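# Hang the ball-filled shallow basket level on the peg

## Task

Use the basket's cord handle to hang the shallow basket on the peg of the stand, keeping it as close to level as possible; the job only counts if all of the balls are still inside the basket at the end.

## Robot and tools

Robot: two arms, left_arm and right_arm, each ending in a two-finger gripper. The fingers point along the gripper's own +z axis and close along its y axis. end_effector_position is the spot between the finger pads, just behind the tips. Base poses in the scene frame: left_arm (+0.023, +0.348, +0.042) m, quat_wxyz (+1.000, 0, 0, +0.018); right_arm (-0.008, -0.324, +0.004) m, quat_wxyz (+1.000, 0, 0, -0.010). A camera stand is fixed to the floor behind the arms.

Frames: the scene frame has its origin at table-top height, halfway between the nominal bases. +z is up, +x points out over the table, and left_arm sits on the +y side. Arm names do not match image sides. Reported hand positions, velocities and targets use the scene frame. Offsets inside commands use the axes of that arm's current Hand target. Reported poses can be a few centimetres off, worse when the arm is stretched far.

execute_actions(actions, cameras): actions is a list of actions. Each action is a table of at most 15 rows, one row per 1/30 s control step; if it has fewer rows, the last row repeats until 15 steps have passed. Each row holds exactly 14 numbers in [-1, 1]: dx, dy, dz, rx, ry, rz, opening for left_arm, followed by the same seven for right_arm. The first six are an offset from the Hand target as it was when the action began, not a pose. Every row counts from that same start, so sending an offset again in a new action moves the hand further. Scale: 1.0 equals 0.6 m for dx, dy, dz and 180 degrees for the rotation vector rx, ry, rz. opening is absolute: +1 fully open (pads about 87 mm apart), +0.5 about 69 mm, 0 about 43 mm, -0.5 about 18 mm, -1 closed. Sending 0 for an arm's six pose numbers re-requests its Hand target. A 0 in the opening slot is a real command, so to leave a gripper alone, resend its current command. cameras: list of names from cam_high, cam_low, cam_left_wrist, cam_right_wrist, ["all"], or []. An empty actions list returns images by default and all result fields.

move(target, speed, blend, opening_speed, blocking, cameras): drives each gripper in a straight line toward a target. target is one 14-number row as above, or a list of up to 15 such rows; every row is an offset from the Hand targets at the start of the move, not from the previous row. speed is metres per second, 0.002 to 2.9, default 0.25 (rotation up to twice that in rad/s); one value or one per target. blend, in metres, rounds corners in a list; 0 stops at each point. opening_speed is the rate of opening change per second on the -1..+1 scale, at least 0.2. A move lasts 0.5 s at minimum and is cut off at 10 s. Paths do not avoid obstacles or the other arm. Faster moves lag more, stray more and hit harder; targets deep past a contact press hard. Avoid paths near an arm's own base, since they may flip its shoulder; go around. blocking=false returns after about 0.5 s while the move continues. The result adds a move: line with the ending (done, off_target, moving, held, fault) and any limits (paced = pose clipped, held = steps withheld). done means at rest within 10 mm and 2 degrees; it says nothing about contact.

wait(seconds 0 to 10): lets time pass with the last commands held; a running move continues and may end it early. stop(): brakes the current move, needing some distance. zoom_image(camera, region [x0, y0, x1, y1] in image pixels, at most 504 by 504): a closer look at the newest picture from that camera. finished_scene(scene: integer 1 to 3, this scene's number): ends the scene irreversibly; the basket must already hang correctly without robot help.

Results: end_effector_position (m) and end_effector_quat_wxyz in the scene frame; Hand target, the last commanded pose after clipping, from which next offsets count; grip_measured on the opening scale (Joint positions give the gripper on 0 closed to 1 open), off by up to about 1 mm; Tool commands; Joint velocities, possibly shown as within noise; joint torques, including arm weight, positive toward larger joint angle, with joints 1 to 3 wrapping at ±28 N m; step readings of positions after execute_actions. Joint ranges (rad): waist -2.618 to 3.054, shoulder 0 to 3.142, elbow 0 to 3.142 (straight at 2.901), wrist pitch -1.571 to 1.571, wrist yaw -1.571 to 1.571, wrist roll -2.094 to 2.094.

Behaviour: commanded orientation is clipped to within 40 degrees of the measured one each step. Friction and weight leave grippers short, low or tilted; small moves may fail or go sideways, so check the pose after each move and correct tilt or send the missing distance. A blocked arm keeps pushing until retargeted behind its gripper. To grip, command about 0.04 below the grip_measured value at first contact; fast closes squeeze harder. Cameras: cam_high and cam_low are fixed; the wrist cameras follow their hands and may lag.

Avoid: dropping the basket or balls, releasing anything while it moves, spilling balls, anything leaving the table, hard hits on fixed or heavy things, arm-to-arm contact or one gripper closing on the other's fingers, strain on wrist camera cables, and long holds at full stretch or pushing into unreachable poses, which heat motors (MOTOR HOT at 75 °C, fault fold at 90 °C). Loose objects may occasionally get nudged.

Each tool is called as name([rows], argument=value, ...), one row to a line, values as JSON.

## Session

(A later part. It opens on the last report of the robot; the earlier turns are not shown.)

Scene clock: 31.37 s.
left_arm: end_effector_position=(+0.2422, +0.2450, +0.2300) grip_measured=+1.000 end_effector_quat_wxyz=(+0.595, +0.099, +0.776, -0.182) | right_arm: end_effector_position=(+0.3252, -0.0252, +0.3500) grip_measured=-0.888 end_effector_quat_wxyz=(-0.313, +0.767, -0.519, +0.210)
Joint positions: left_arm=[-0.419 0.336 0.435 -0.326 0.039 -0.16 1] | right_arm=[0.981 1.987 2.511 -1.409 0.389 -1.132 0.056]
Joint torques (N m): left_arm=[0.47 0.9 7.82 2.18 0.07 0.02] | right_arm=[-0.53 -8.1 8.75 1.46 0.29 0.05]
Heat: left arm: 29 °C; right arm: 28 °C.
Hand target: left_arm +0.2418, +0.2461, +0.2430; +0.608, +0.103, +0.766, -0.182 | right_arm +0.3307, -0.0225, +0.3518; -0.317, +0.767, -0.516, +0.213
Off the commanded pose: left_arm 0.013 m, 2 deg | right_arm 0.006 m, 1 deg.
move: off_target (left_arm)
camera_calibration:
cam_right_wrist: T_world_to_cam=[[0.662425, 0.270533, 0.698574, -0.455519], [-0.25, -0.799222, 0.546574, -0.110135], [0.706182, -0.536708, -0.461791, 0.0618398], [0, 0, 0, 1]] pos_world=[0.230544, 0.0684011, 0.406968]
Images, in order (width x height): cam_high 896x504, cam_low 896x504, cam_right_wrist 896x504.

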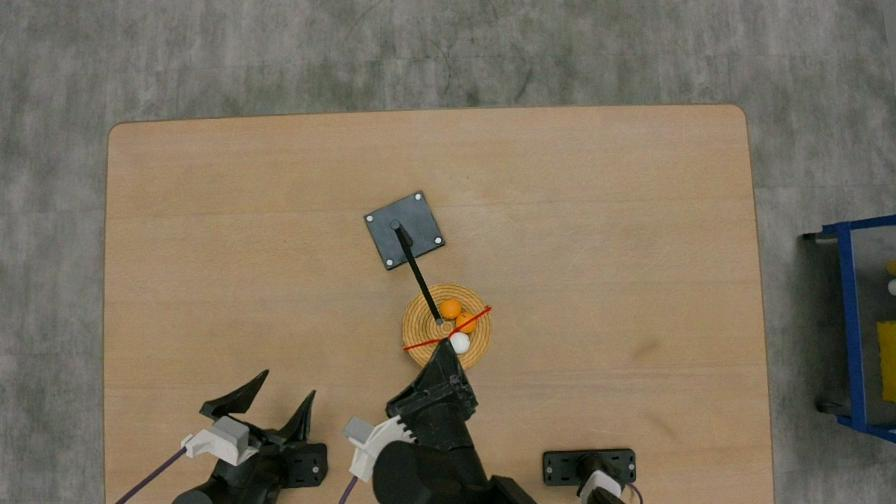

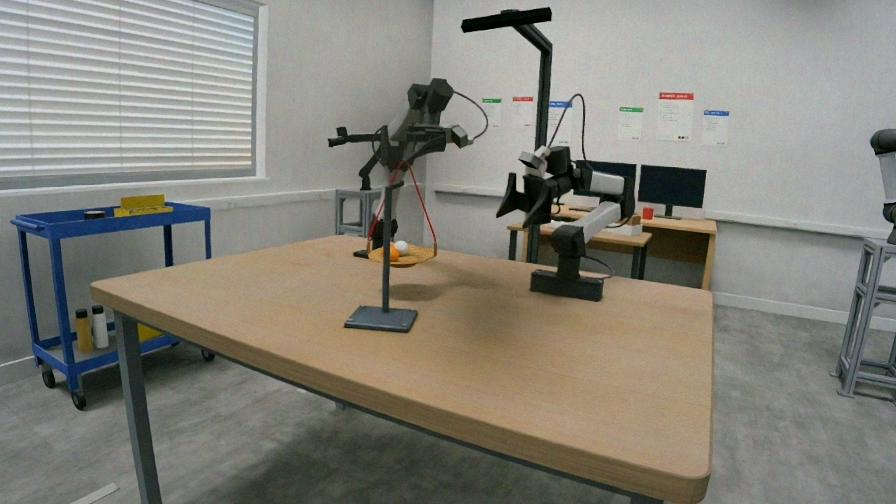

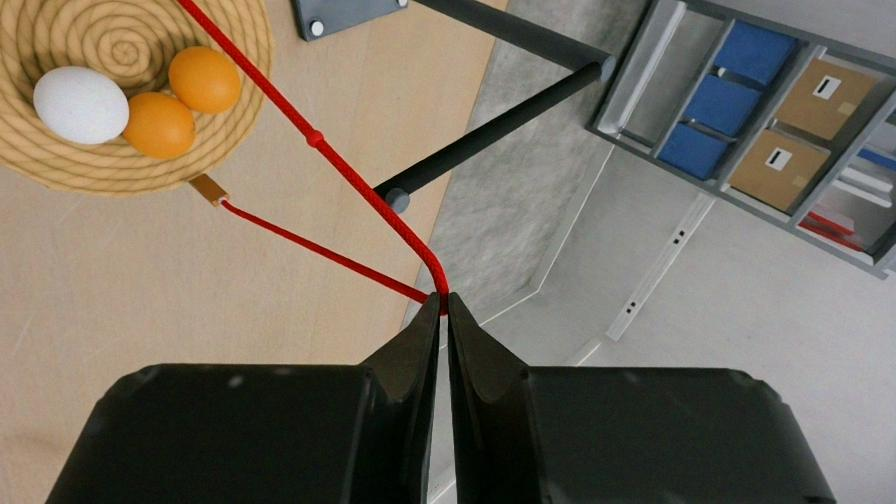

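move(target=[0,0,0,0,0,0,1,-0.0043,-0.0585,0.0585,0,0,0,-1], speed=0.05, cameras=["cam_high","cam_low","cam_right_wrist"])

zoom_image(camera="cam_high", region=[380, 250, 520, 390])

zoom_image(camera="cam_low", region=[350, 140, 470, 310])

Scene clock: 33.23 s.
left_arm: end_effector_position=(+0.2422, +0.2450, +0.2300) grip_measured=+1.000 end_effector_quat_wxyz=(+0.595, +0.099, +0.776, -0.182) | right_arm: end_effector_position=(+0.3677, -0.0069, +0.3477) grip_measured=-0.888 end_effector_quat_wxyz=(-0.330, +0.766, -0.507, +0.218)
Joint positions: left_arm=[-0.419 0.336 0.435 -0.326 0.039 -0.16 1] | right_arm=[0.921 2.209 2.842 -1.455 0.355 -1.211 0.056]
Joint torques (N m): left_arm=[0.44 0.92 7.79 2.19 0.1 0.03] | right_arm=[-0.53 -9.55 8.17 1.75 0.21 0.1]
Heat: left arm: 30 °C; right arm: 28 °C.
Hand target: left_arm +0.2418, +0.2461, +0.2430; +0.608, +0.103, +0.766, -0.182 | right_arm +0.3758, -0.0015, +0.3519; -0.317, +0.767, -0.516, +0.213
Off the commanded pose: left_arm 0.013 m, 2 deg | right_arm 0.011 m, 2 deg.
elbow stopped short (right arm): the move would have taken joint 3 (elbow) straighter than the controller allows.
move: off_target (left_arm, right_arm)
camera_calibration:
cam_right_wrist: T_world_to_cam=[[0.629701, 0.272612, 0.727433, -0.485032], [-0.25546, -0.811656, 0.525314, -0.0743327], [0.733633, -0.51662, -0.441459, 0.0235729], [0, 0, 0, 1]] pos_world=[0.269142, 0.0840713, 0.402283]
Images, in order (width x height): cam_high 896x504, cam_low 896x504, cam_right_wrist 896x504.

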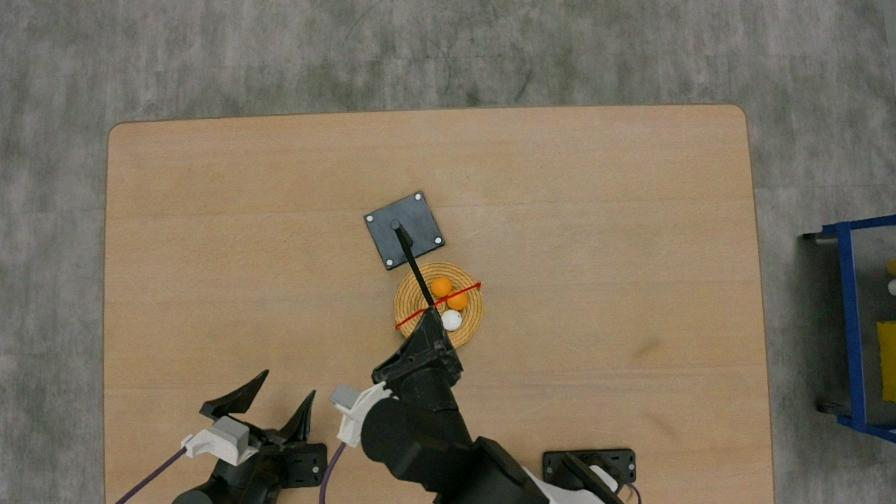

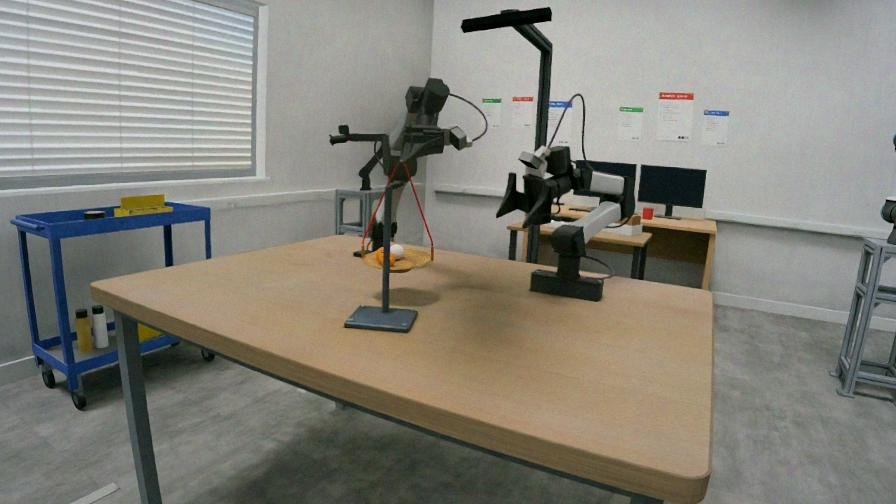

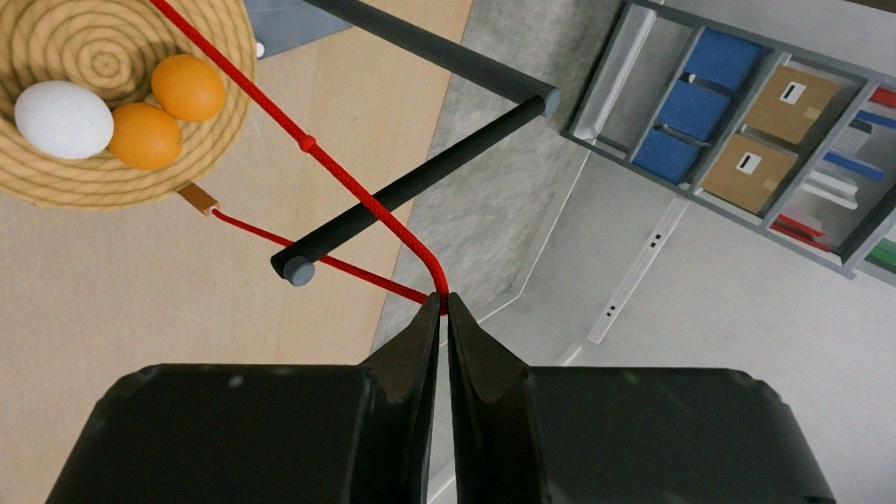

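Scaled by 3.600 from the camera's 896x504 image, which has a finer 1280x720 frame.

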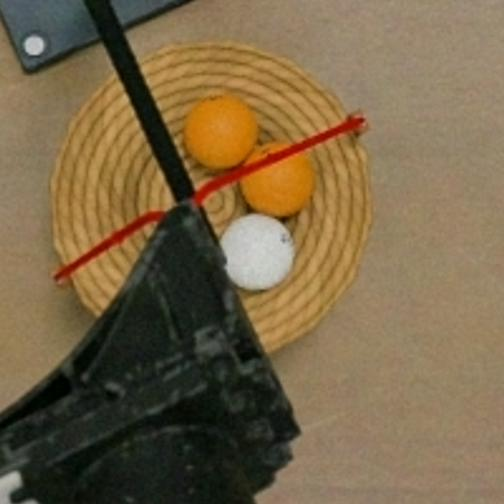

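Scaled by 2.965 from the camera's 896x504 image, which has a finer 1280x720 frame.

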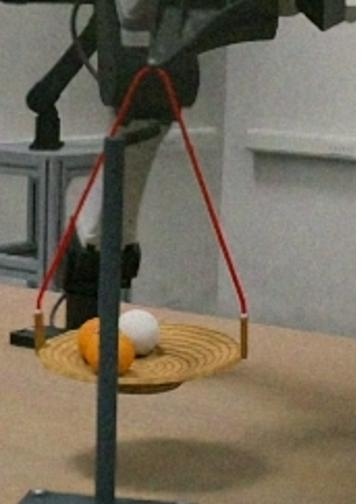

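move(target=[0,0,0,0,0,0,1,-0.0073,0.0575,0.0415,0,0,0,-1], speed=0.04, cameras=["cam_high","cam_low","cam_right_wrist"])

zoom_image(camera="cam_high", region=[380, 250, 520, 390])

zoom_image(camera="cam_low", region=[360, 150, 440, 210])

zoom_image(camera="cam_right_wrist", region=[300, 150, 580, 400])

Scene clock: 35.00 s.
left_arm: end_effector_position=(+0.2422, +0.2450, +0.2300) grip_measured=+1.000 end_effector_quat_wxyz=(+0.595, +0.099, +0.776, -0.182) | right_arm: end_effector_position=(+0.3730, +0.0002, +0.3014) grip_measured=-0.889 end_effector_quat_wxyz=(-0.304, +0.772, -0.515, +0.214)
Joint positions: left_arm=[-0.419 0.336 0.435 -0.326 0.039 -0.16 1] | right_arm=[0.923 2.074 2.406 -1.214 0.359 -1.193 0.056]
Joint torques (N m): left_arm=[0.46 0.88 7.71 2.15 0.09 0.02] | right_arm=[0.84 -13.87 5.45 1.49 0.29 0.32]
Heat: left arm: 30 °C; right arm: 28 °C.
Hand target: left_arm +0.2418, +0.2461, +0.2430; +0.608, +0.103, +0.766, -0.182 | right_arm +0.3677, +0.0000, +0.3098; -0.317, +0.767, -0.516, +0.213
Off the commanded pose: left_arm 0.013 m, 2 deg | right_arm 0.010 m, 2 deg.
move: off_target (left_arm)
camera_calibration:
cam_right_wrist: T_world_to_cam=[[0.662413, 0.289447, 0.690962, -0.457881], [-0.245151, -0.787804, 0.565036, -0.0586766], [0.707891, -0.543678, -0.450894, 0.0153625], [0, 0, 0, 1]] pos_world=[0.278047, 0.0946585, 0.356459]
Images, in order (width x height): cam_high 896x504, cam_low 896x504, cam_right_wrist 896x504.

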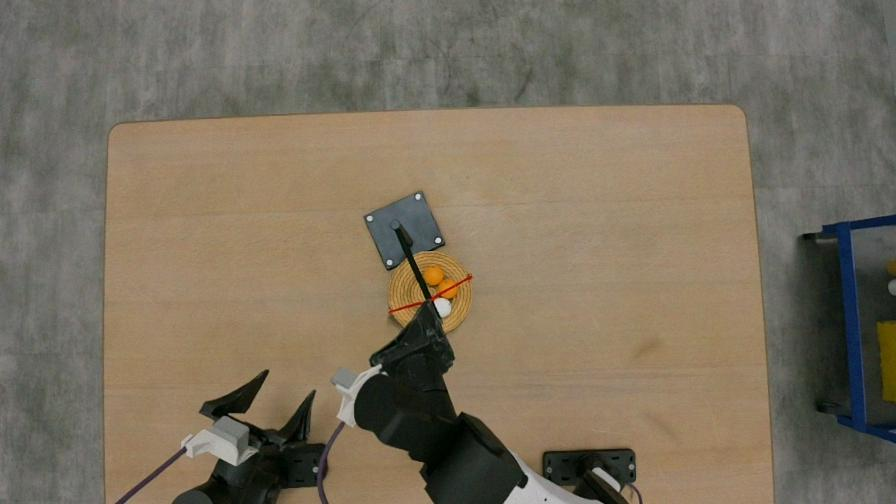

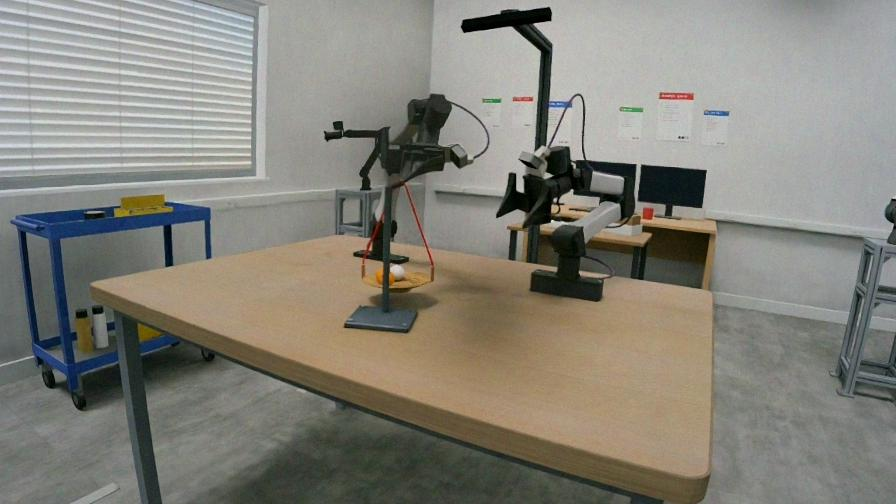

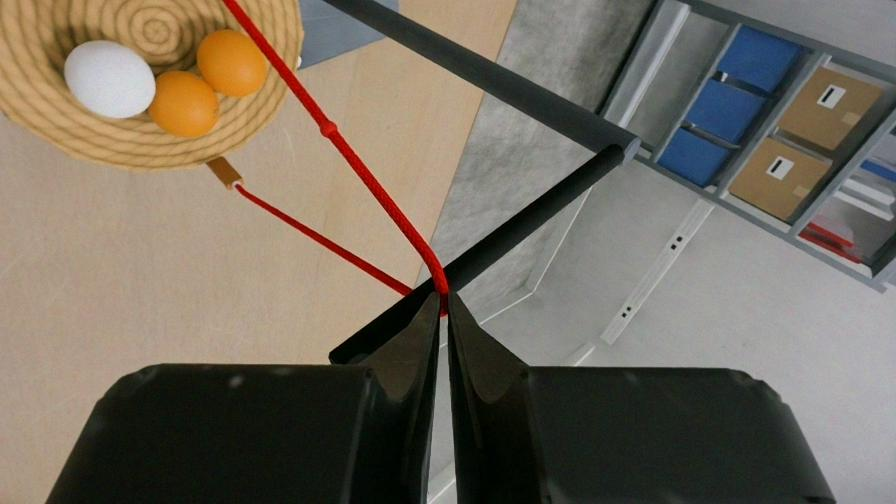

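Scaled by 3.600 from the camera's 896x504 image, which has a finer 1280x720 frame.

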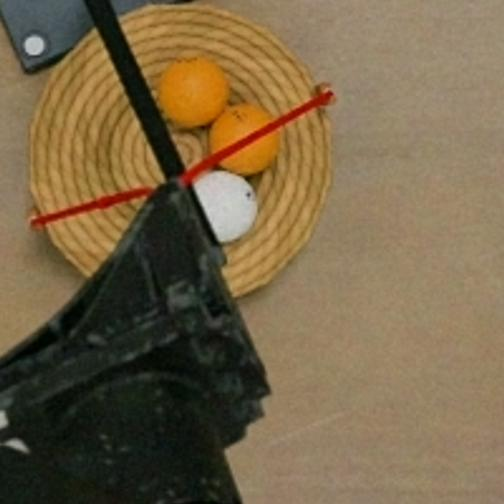

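Scaled by 6.300 from the camera's 896x504 image, which has a finer 1280x720 frame.

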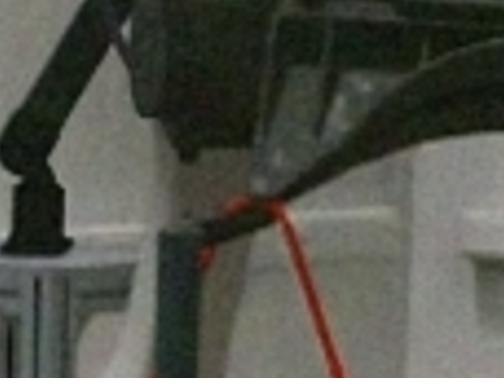

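Scaled by 1.800 from the camera's 896x504 image, which has a finer 1280x720 frame.

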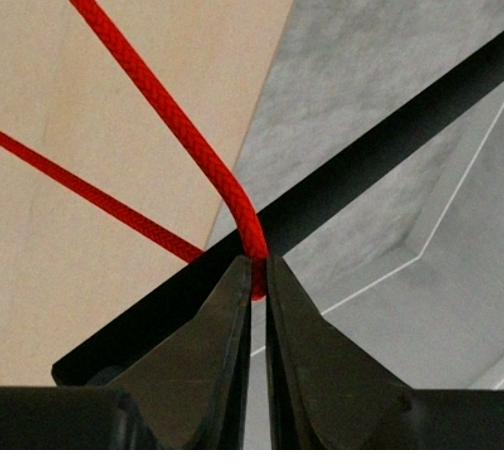

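move(target=[0,0,0,0,0,0,1,0,0,0,0,0,0,-0.6], opening_speed=0.25, cameras=["cam_right_wrist"])

zoom_image(camera="cam_right_wrist", region=[300, 150, 580, 400])

Scene clock: 36.93 s.
left_arm: end_effector_position=(+0.2422, +0.2450, +0.2300) grip_measured=+1.000 end_effector_quat_wxyz=(+0.595, +0.099, +0.776, -0.182) | right_arm: end_effector_position=(+0.3760, +0.0023, +0.3046) grip_measured=-0.600 end_effector_quat_wxyz=(-0.314, +0.767, -0.516, +0.218)
Joint positions: left_arm=[-0.419 0.336 0.435 -0.326 0.039 -0.16 1] | right_arm=[0.923 2.074 2.405 -1.191 0.365 -1.192 0.2]
Joint torques (N m): left_arm=[0.43 0.98 7.71 2.16 0.05 0] | right_arm=[0.83 -13.89 5.48 1.3 0.23 0.32]
Heat: left arm: 30 °C; right arm: 28 °C.
Hand target: left_arm +0.2418, +0.2461, +0.2430; +0.608, +0.103, +0.766, -0.182 | right_arm +0.3678, +0.0001, +0.3098; -0.317, +0.767, -0.516, +0.213
Off the commanded pose: left_arm 0.013 m, 2 deg | right_arm 0.010 m, 1 deg.
move: off_target (left_arm)
camera_calibration:
cam_right_wrist: T_world_to_cam=[[0.651642, 0.276606, 0.706295, -0.463281], [-0.25827, -0.794593, 0.549472, -0.048401], [0.713204, -0.540474, -0.44635, 0.0124608], [0, 0, 0, 1]] pos_world=[0.280506, 0.0964221, 0.35937]
Images, in order (width x height): cam_right_wrist 896x504.

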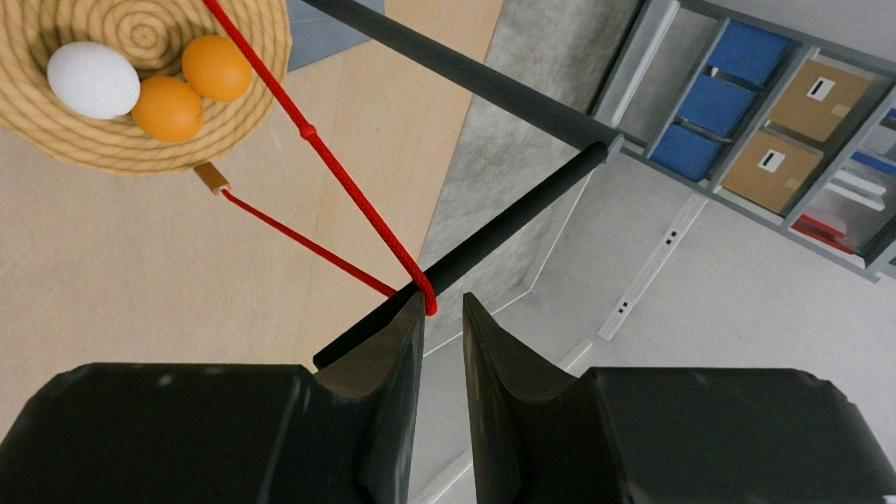

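Scaled by 1.800 from the camera's 896x504 image, which has a finer 1280x720 frame.

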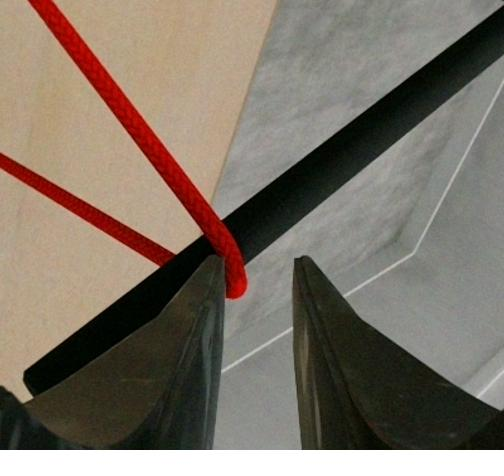

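Retreat and measure.

move([
  [0,0,0,0,0,0,1,0.002,0,-0.05,0,0,0,-0.6],
  [0,0,0,0,0,0,1,0.002,0,-0.15,0,0,0,-0.6],
], speed=0.06)

wait(seconds=3, cameras=["all"])

zoom_image(camera="cam_low", region=[350, 170, 450, 340])

zoom_image(camera="cam_low", region=[355, 240, 445, 340])

zoom_image(camera="cam_high", region=[375, 240, 480, 345])

Scene clock: 39.87 s.
left_arm: end_effector_position=(+0.2422, +0.2450, +0.2300) grip_measured=+1.000 end_effector_quat_wxyz=(+0.595, +0.099, +0.776, -0.182) | right_arm: end_effector_position=(+0.3073, -0.0268, +0.3799) grip_measured=-0.600 end_effector_quat_wxyz=(-0.335, +0.766, -0.508, +0.207)
Joint positions: left_arm=[-0.419 0.336 0.435 -0.326 0.039 -0.16 1] | right_arm=[1.016 2.061 2.787 -1.573 0.397 -1.127 0.2]
Joint torques (N m): left_arm=[0.49 1.02 7.77 2.15 0.08 0.02] | right_arm=[0.62 -7.21 6.45 1.31 0.54 0.32]
Heat: left arm: 30 °C; right arm: 29 °C.
Hand target: left_arm +0.2418, +0.2461, +0.2430; +0.608, +0.103, +0.766, -0.182 | right_arm +0.3093, -0.0251, +0.3736; -0.317, +0.767, -0.516, +0.213
Off the commanded pose: left_arm 0.013 m, 2 deg | right_arm 0.007 m, 2 deg.
joint sent to its limit (right arm) — joint 4 (wrist pitch), lower limit. The joint targets still meet the commanded pose.
move: off_target (left_arm)

Scene clock: 42.87 s.
left_arm: end_effector_position=(+0.2422, +0.2450, +0.2300) grip_measured=+1.000 end_effector_quat_wxyz=(+0.595, +0.099, +0.776, -0.182) | right_arm: end_effector_position=(+0.3073, -0.0268, +0.3798) grip_measured=-0.600 end_effector_quat_wxyz=(-0.334, +0.766, -0.508, +0.207)
Joint positions: left_arm=[-0.419 0.336 0.435 -0.326 0.039 -0.16 1] | right_arm=[1.016 2.061 2.787 -1.573 0.397 -1.127 0.2]
Joint torques (N m): left_arm=[0.34 0.9 7.86 2.15 0.08 -0.01] | right_arm=[0.61 -7.23 6.45 1.29 0.54 0.32]
Heat: left arm: 30 °C; right arm: 29 °C.
Hand target: left_arm +0.2418, +0.2461, +0.2430; +0.608, +0.103, +0.766, -0.182 | right_arm +0.3093, -0.0251, +0.3736; -0.317, +0.767, -0.516, +0.213
Tool commands: left_gripper/opening=+1.0 right_gripper/opening=-0.6
Off the commanded pose: left_arm 0.013 m, 2 deg | right_arm 0.007 m, 2 deg.
wait: 3.00 s; at rest by 0.17 s
camera_calibration:
cam_left_wrist: T_world_to_cam=[[-0.366726, -0.914993, 0.168223, 0.269982], [-0.853003, 0.258527, -0.453375, 0.272067], [0.371345, -0.309759, -0.875301, 0.332424], [0, 0, 0, 1]] pos_world=[0.207639, 0.279666, 0.368902]
cam_right_wrist: T_world_to_cam=[[0.637781, 0.26508, 0.723166, -0.466003], [-0.241621, -0.822656, 0.514642, -0.123293], [0.731338, -0.502961, -0.460625, 0.0801845], [0, 0, 0, 1]] pos_world=[0.208775, 0.0624303, 0.437384]

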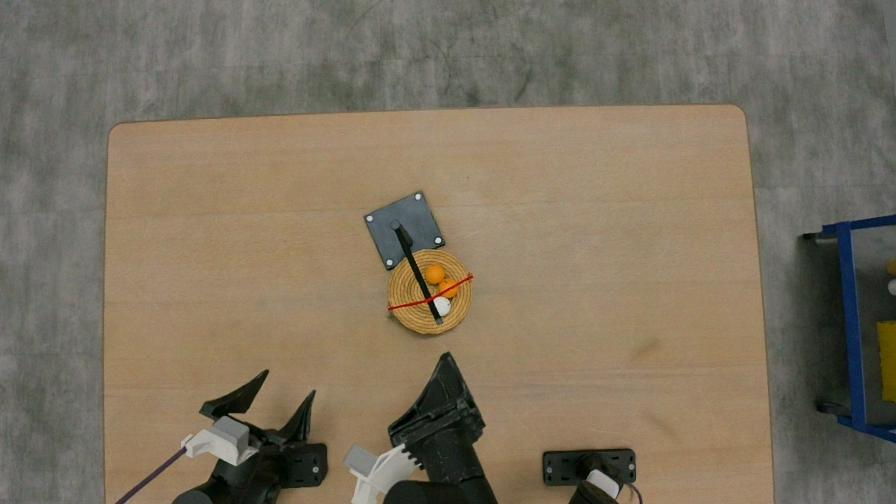

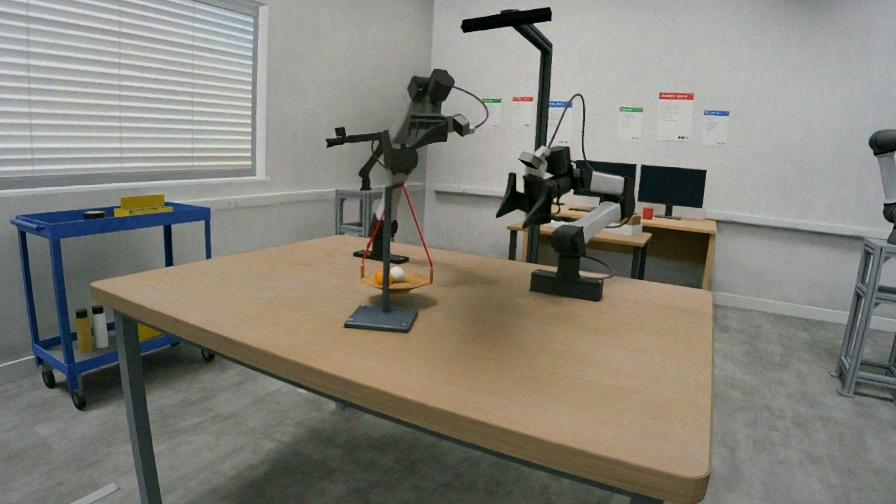

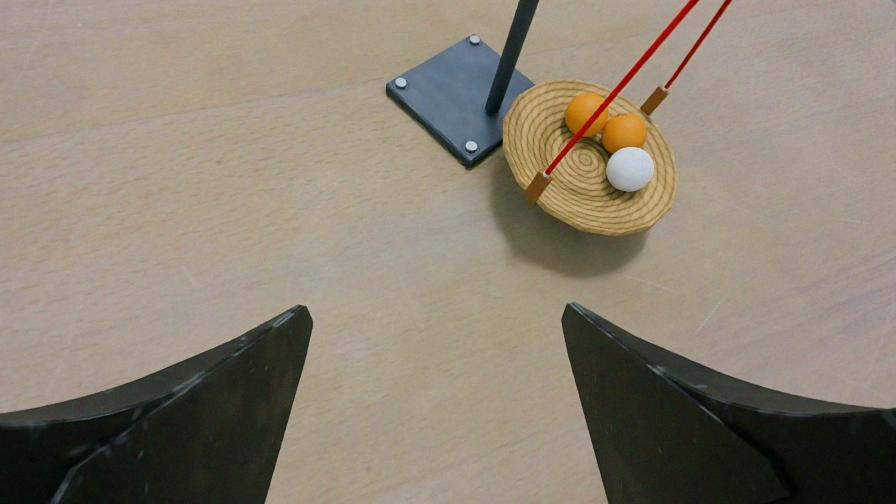

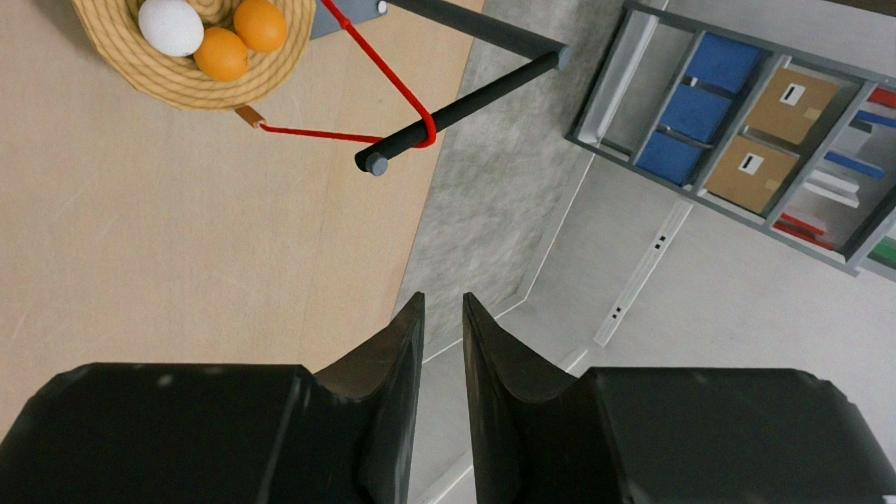

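Scaled by 2.965 from the camera's 896x504 image, which has a finer 1280x720 frame.

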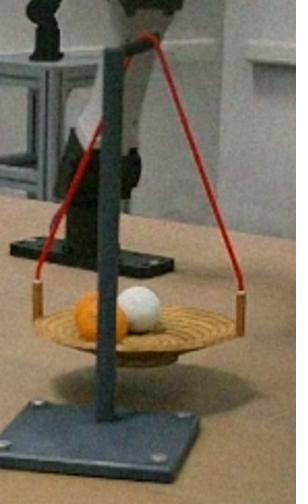

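Scaled by 5.040 from the camera's 896x504 image, which has a finer 1280x720 frame.

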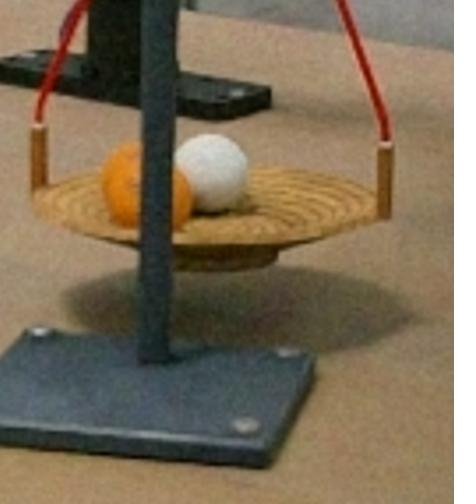

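Scaled by 4.800 from the camera's 896x504 image, which has a finer 1280x720 frame.

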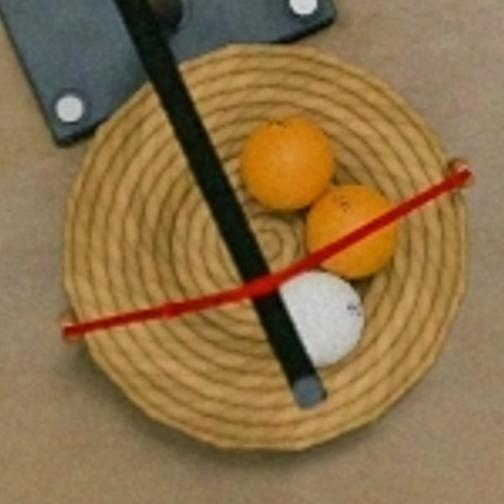

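finished_scene(scene=3)

The scene is finished: the task was done.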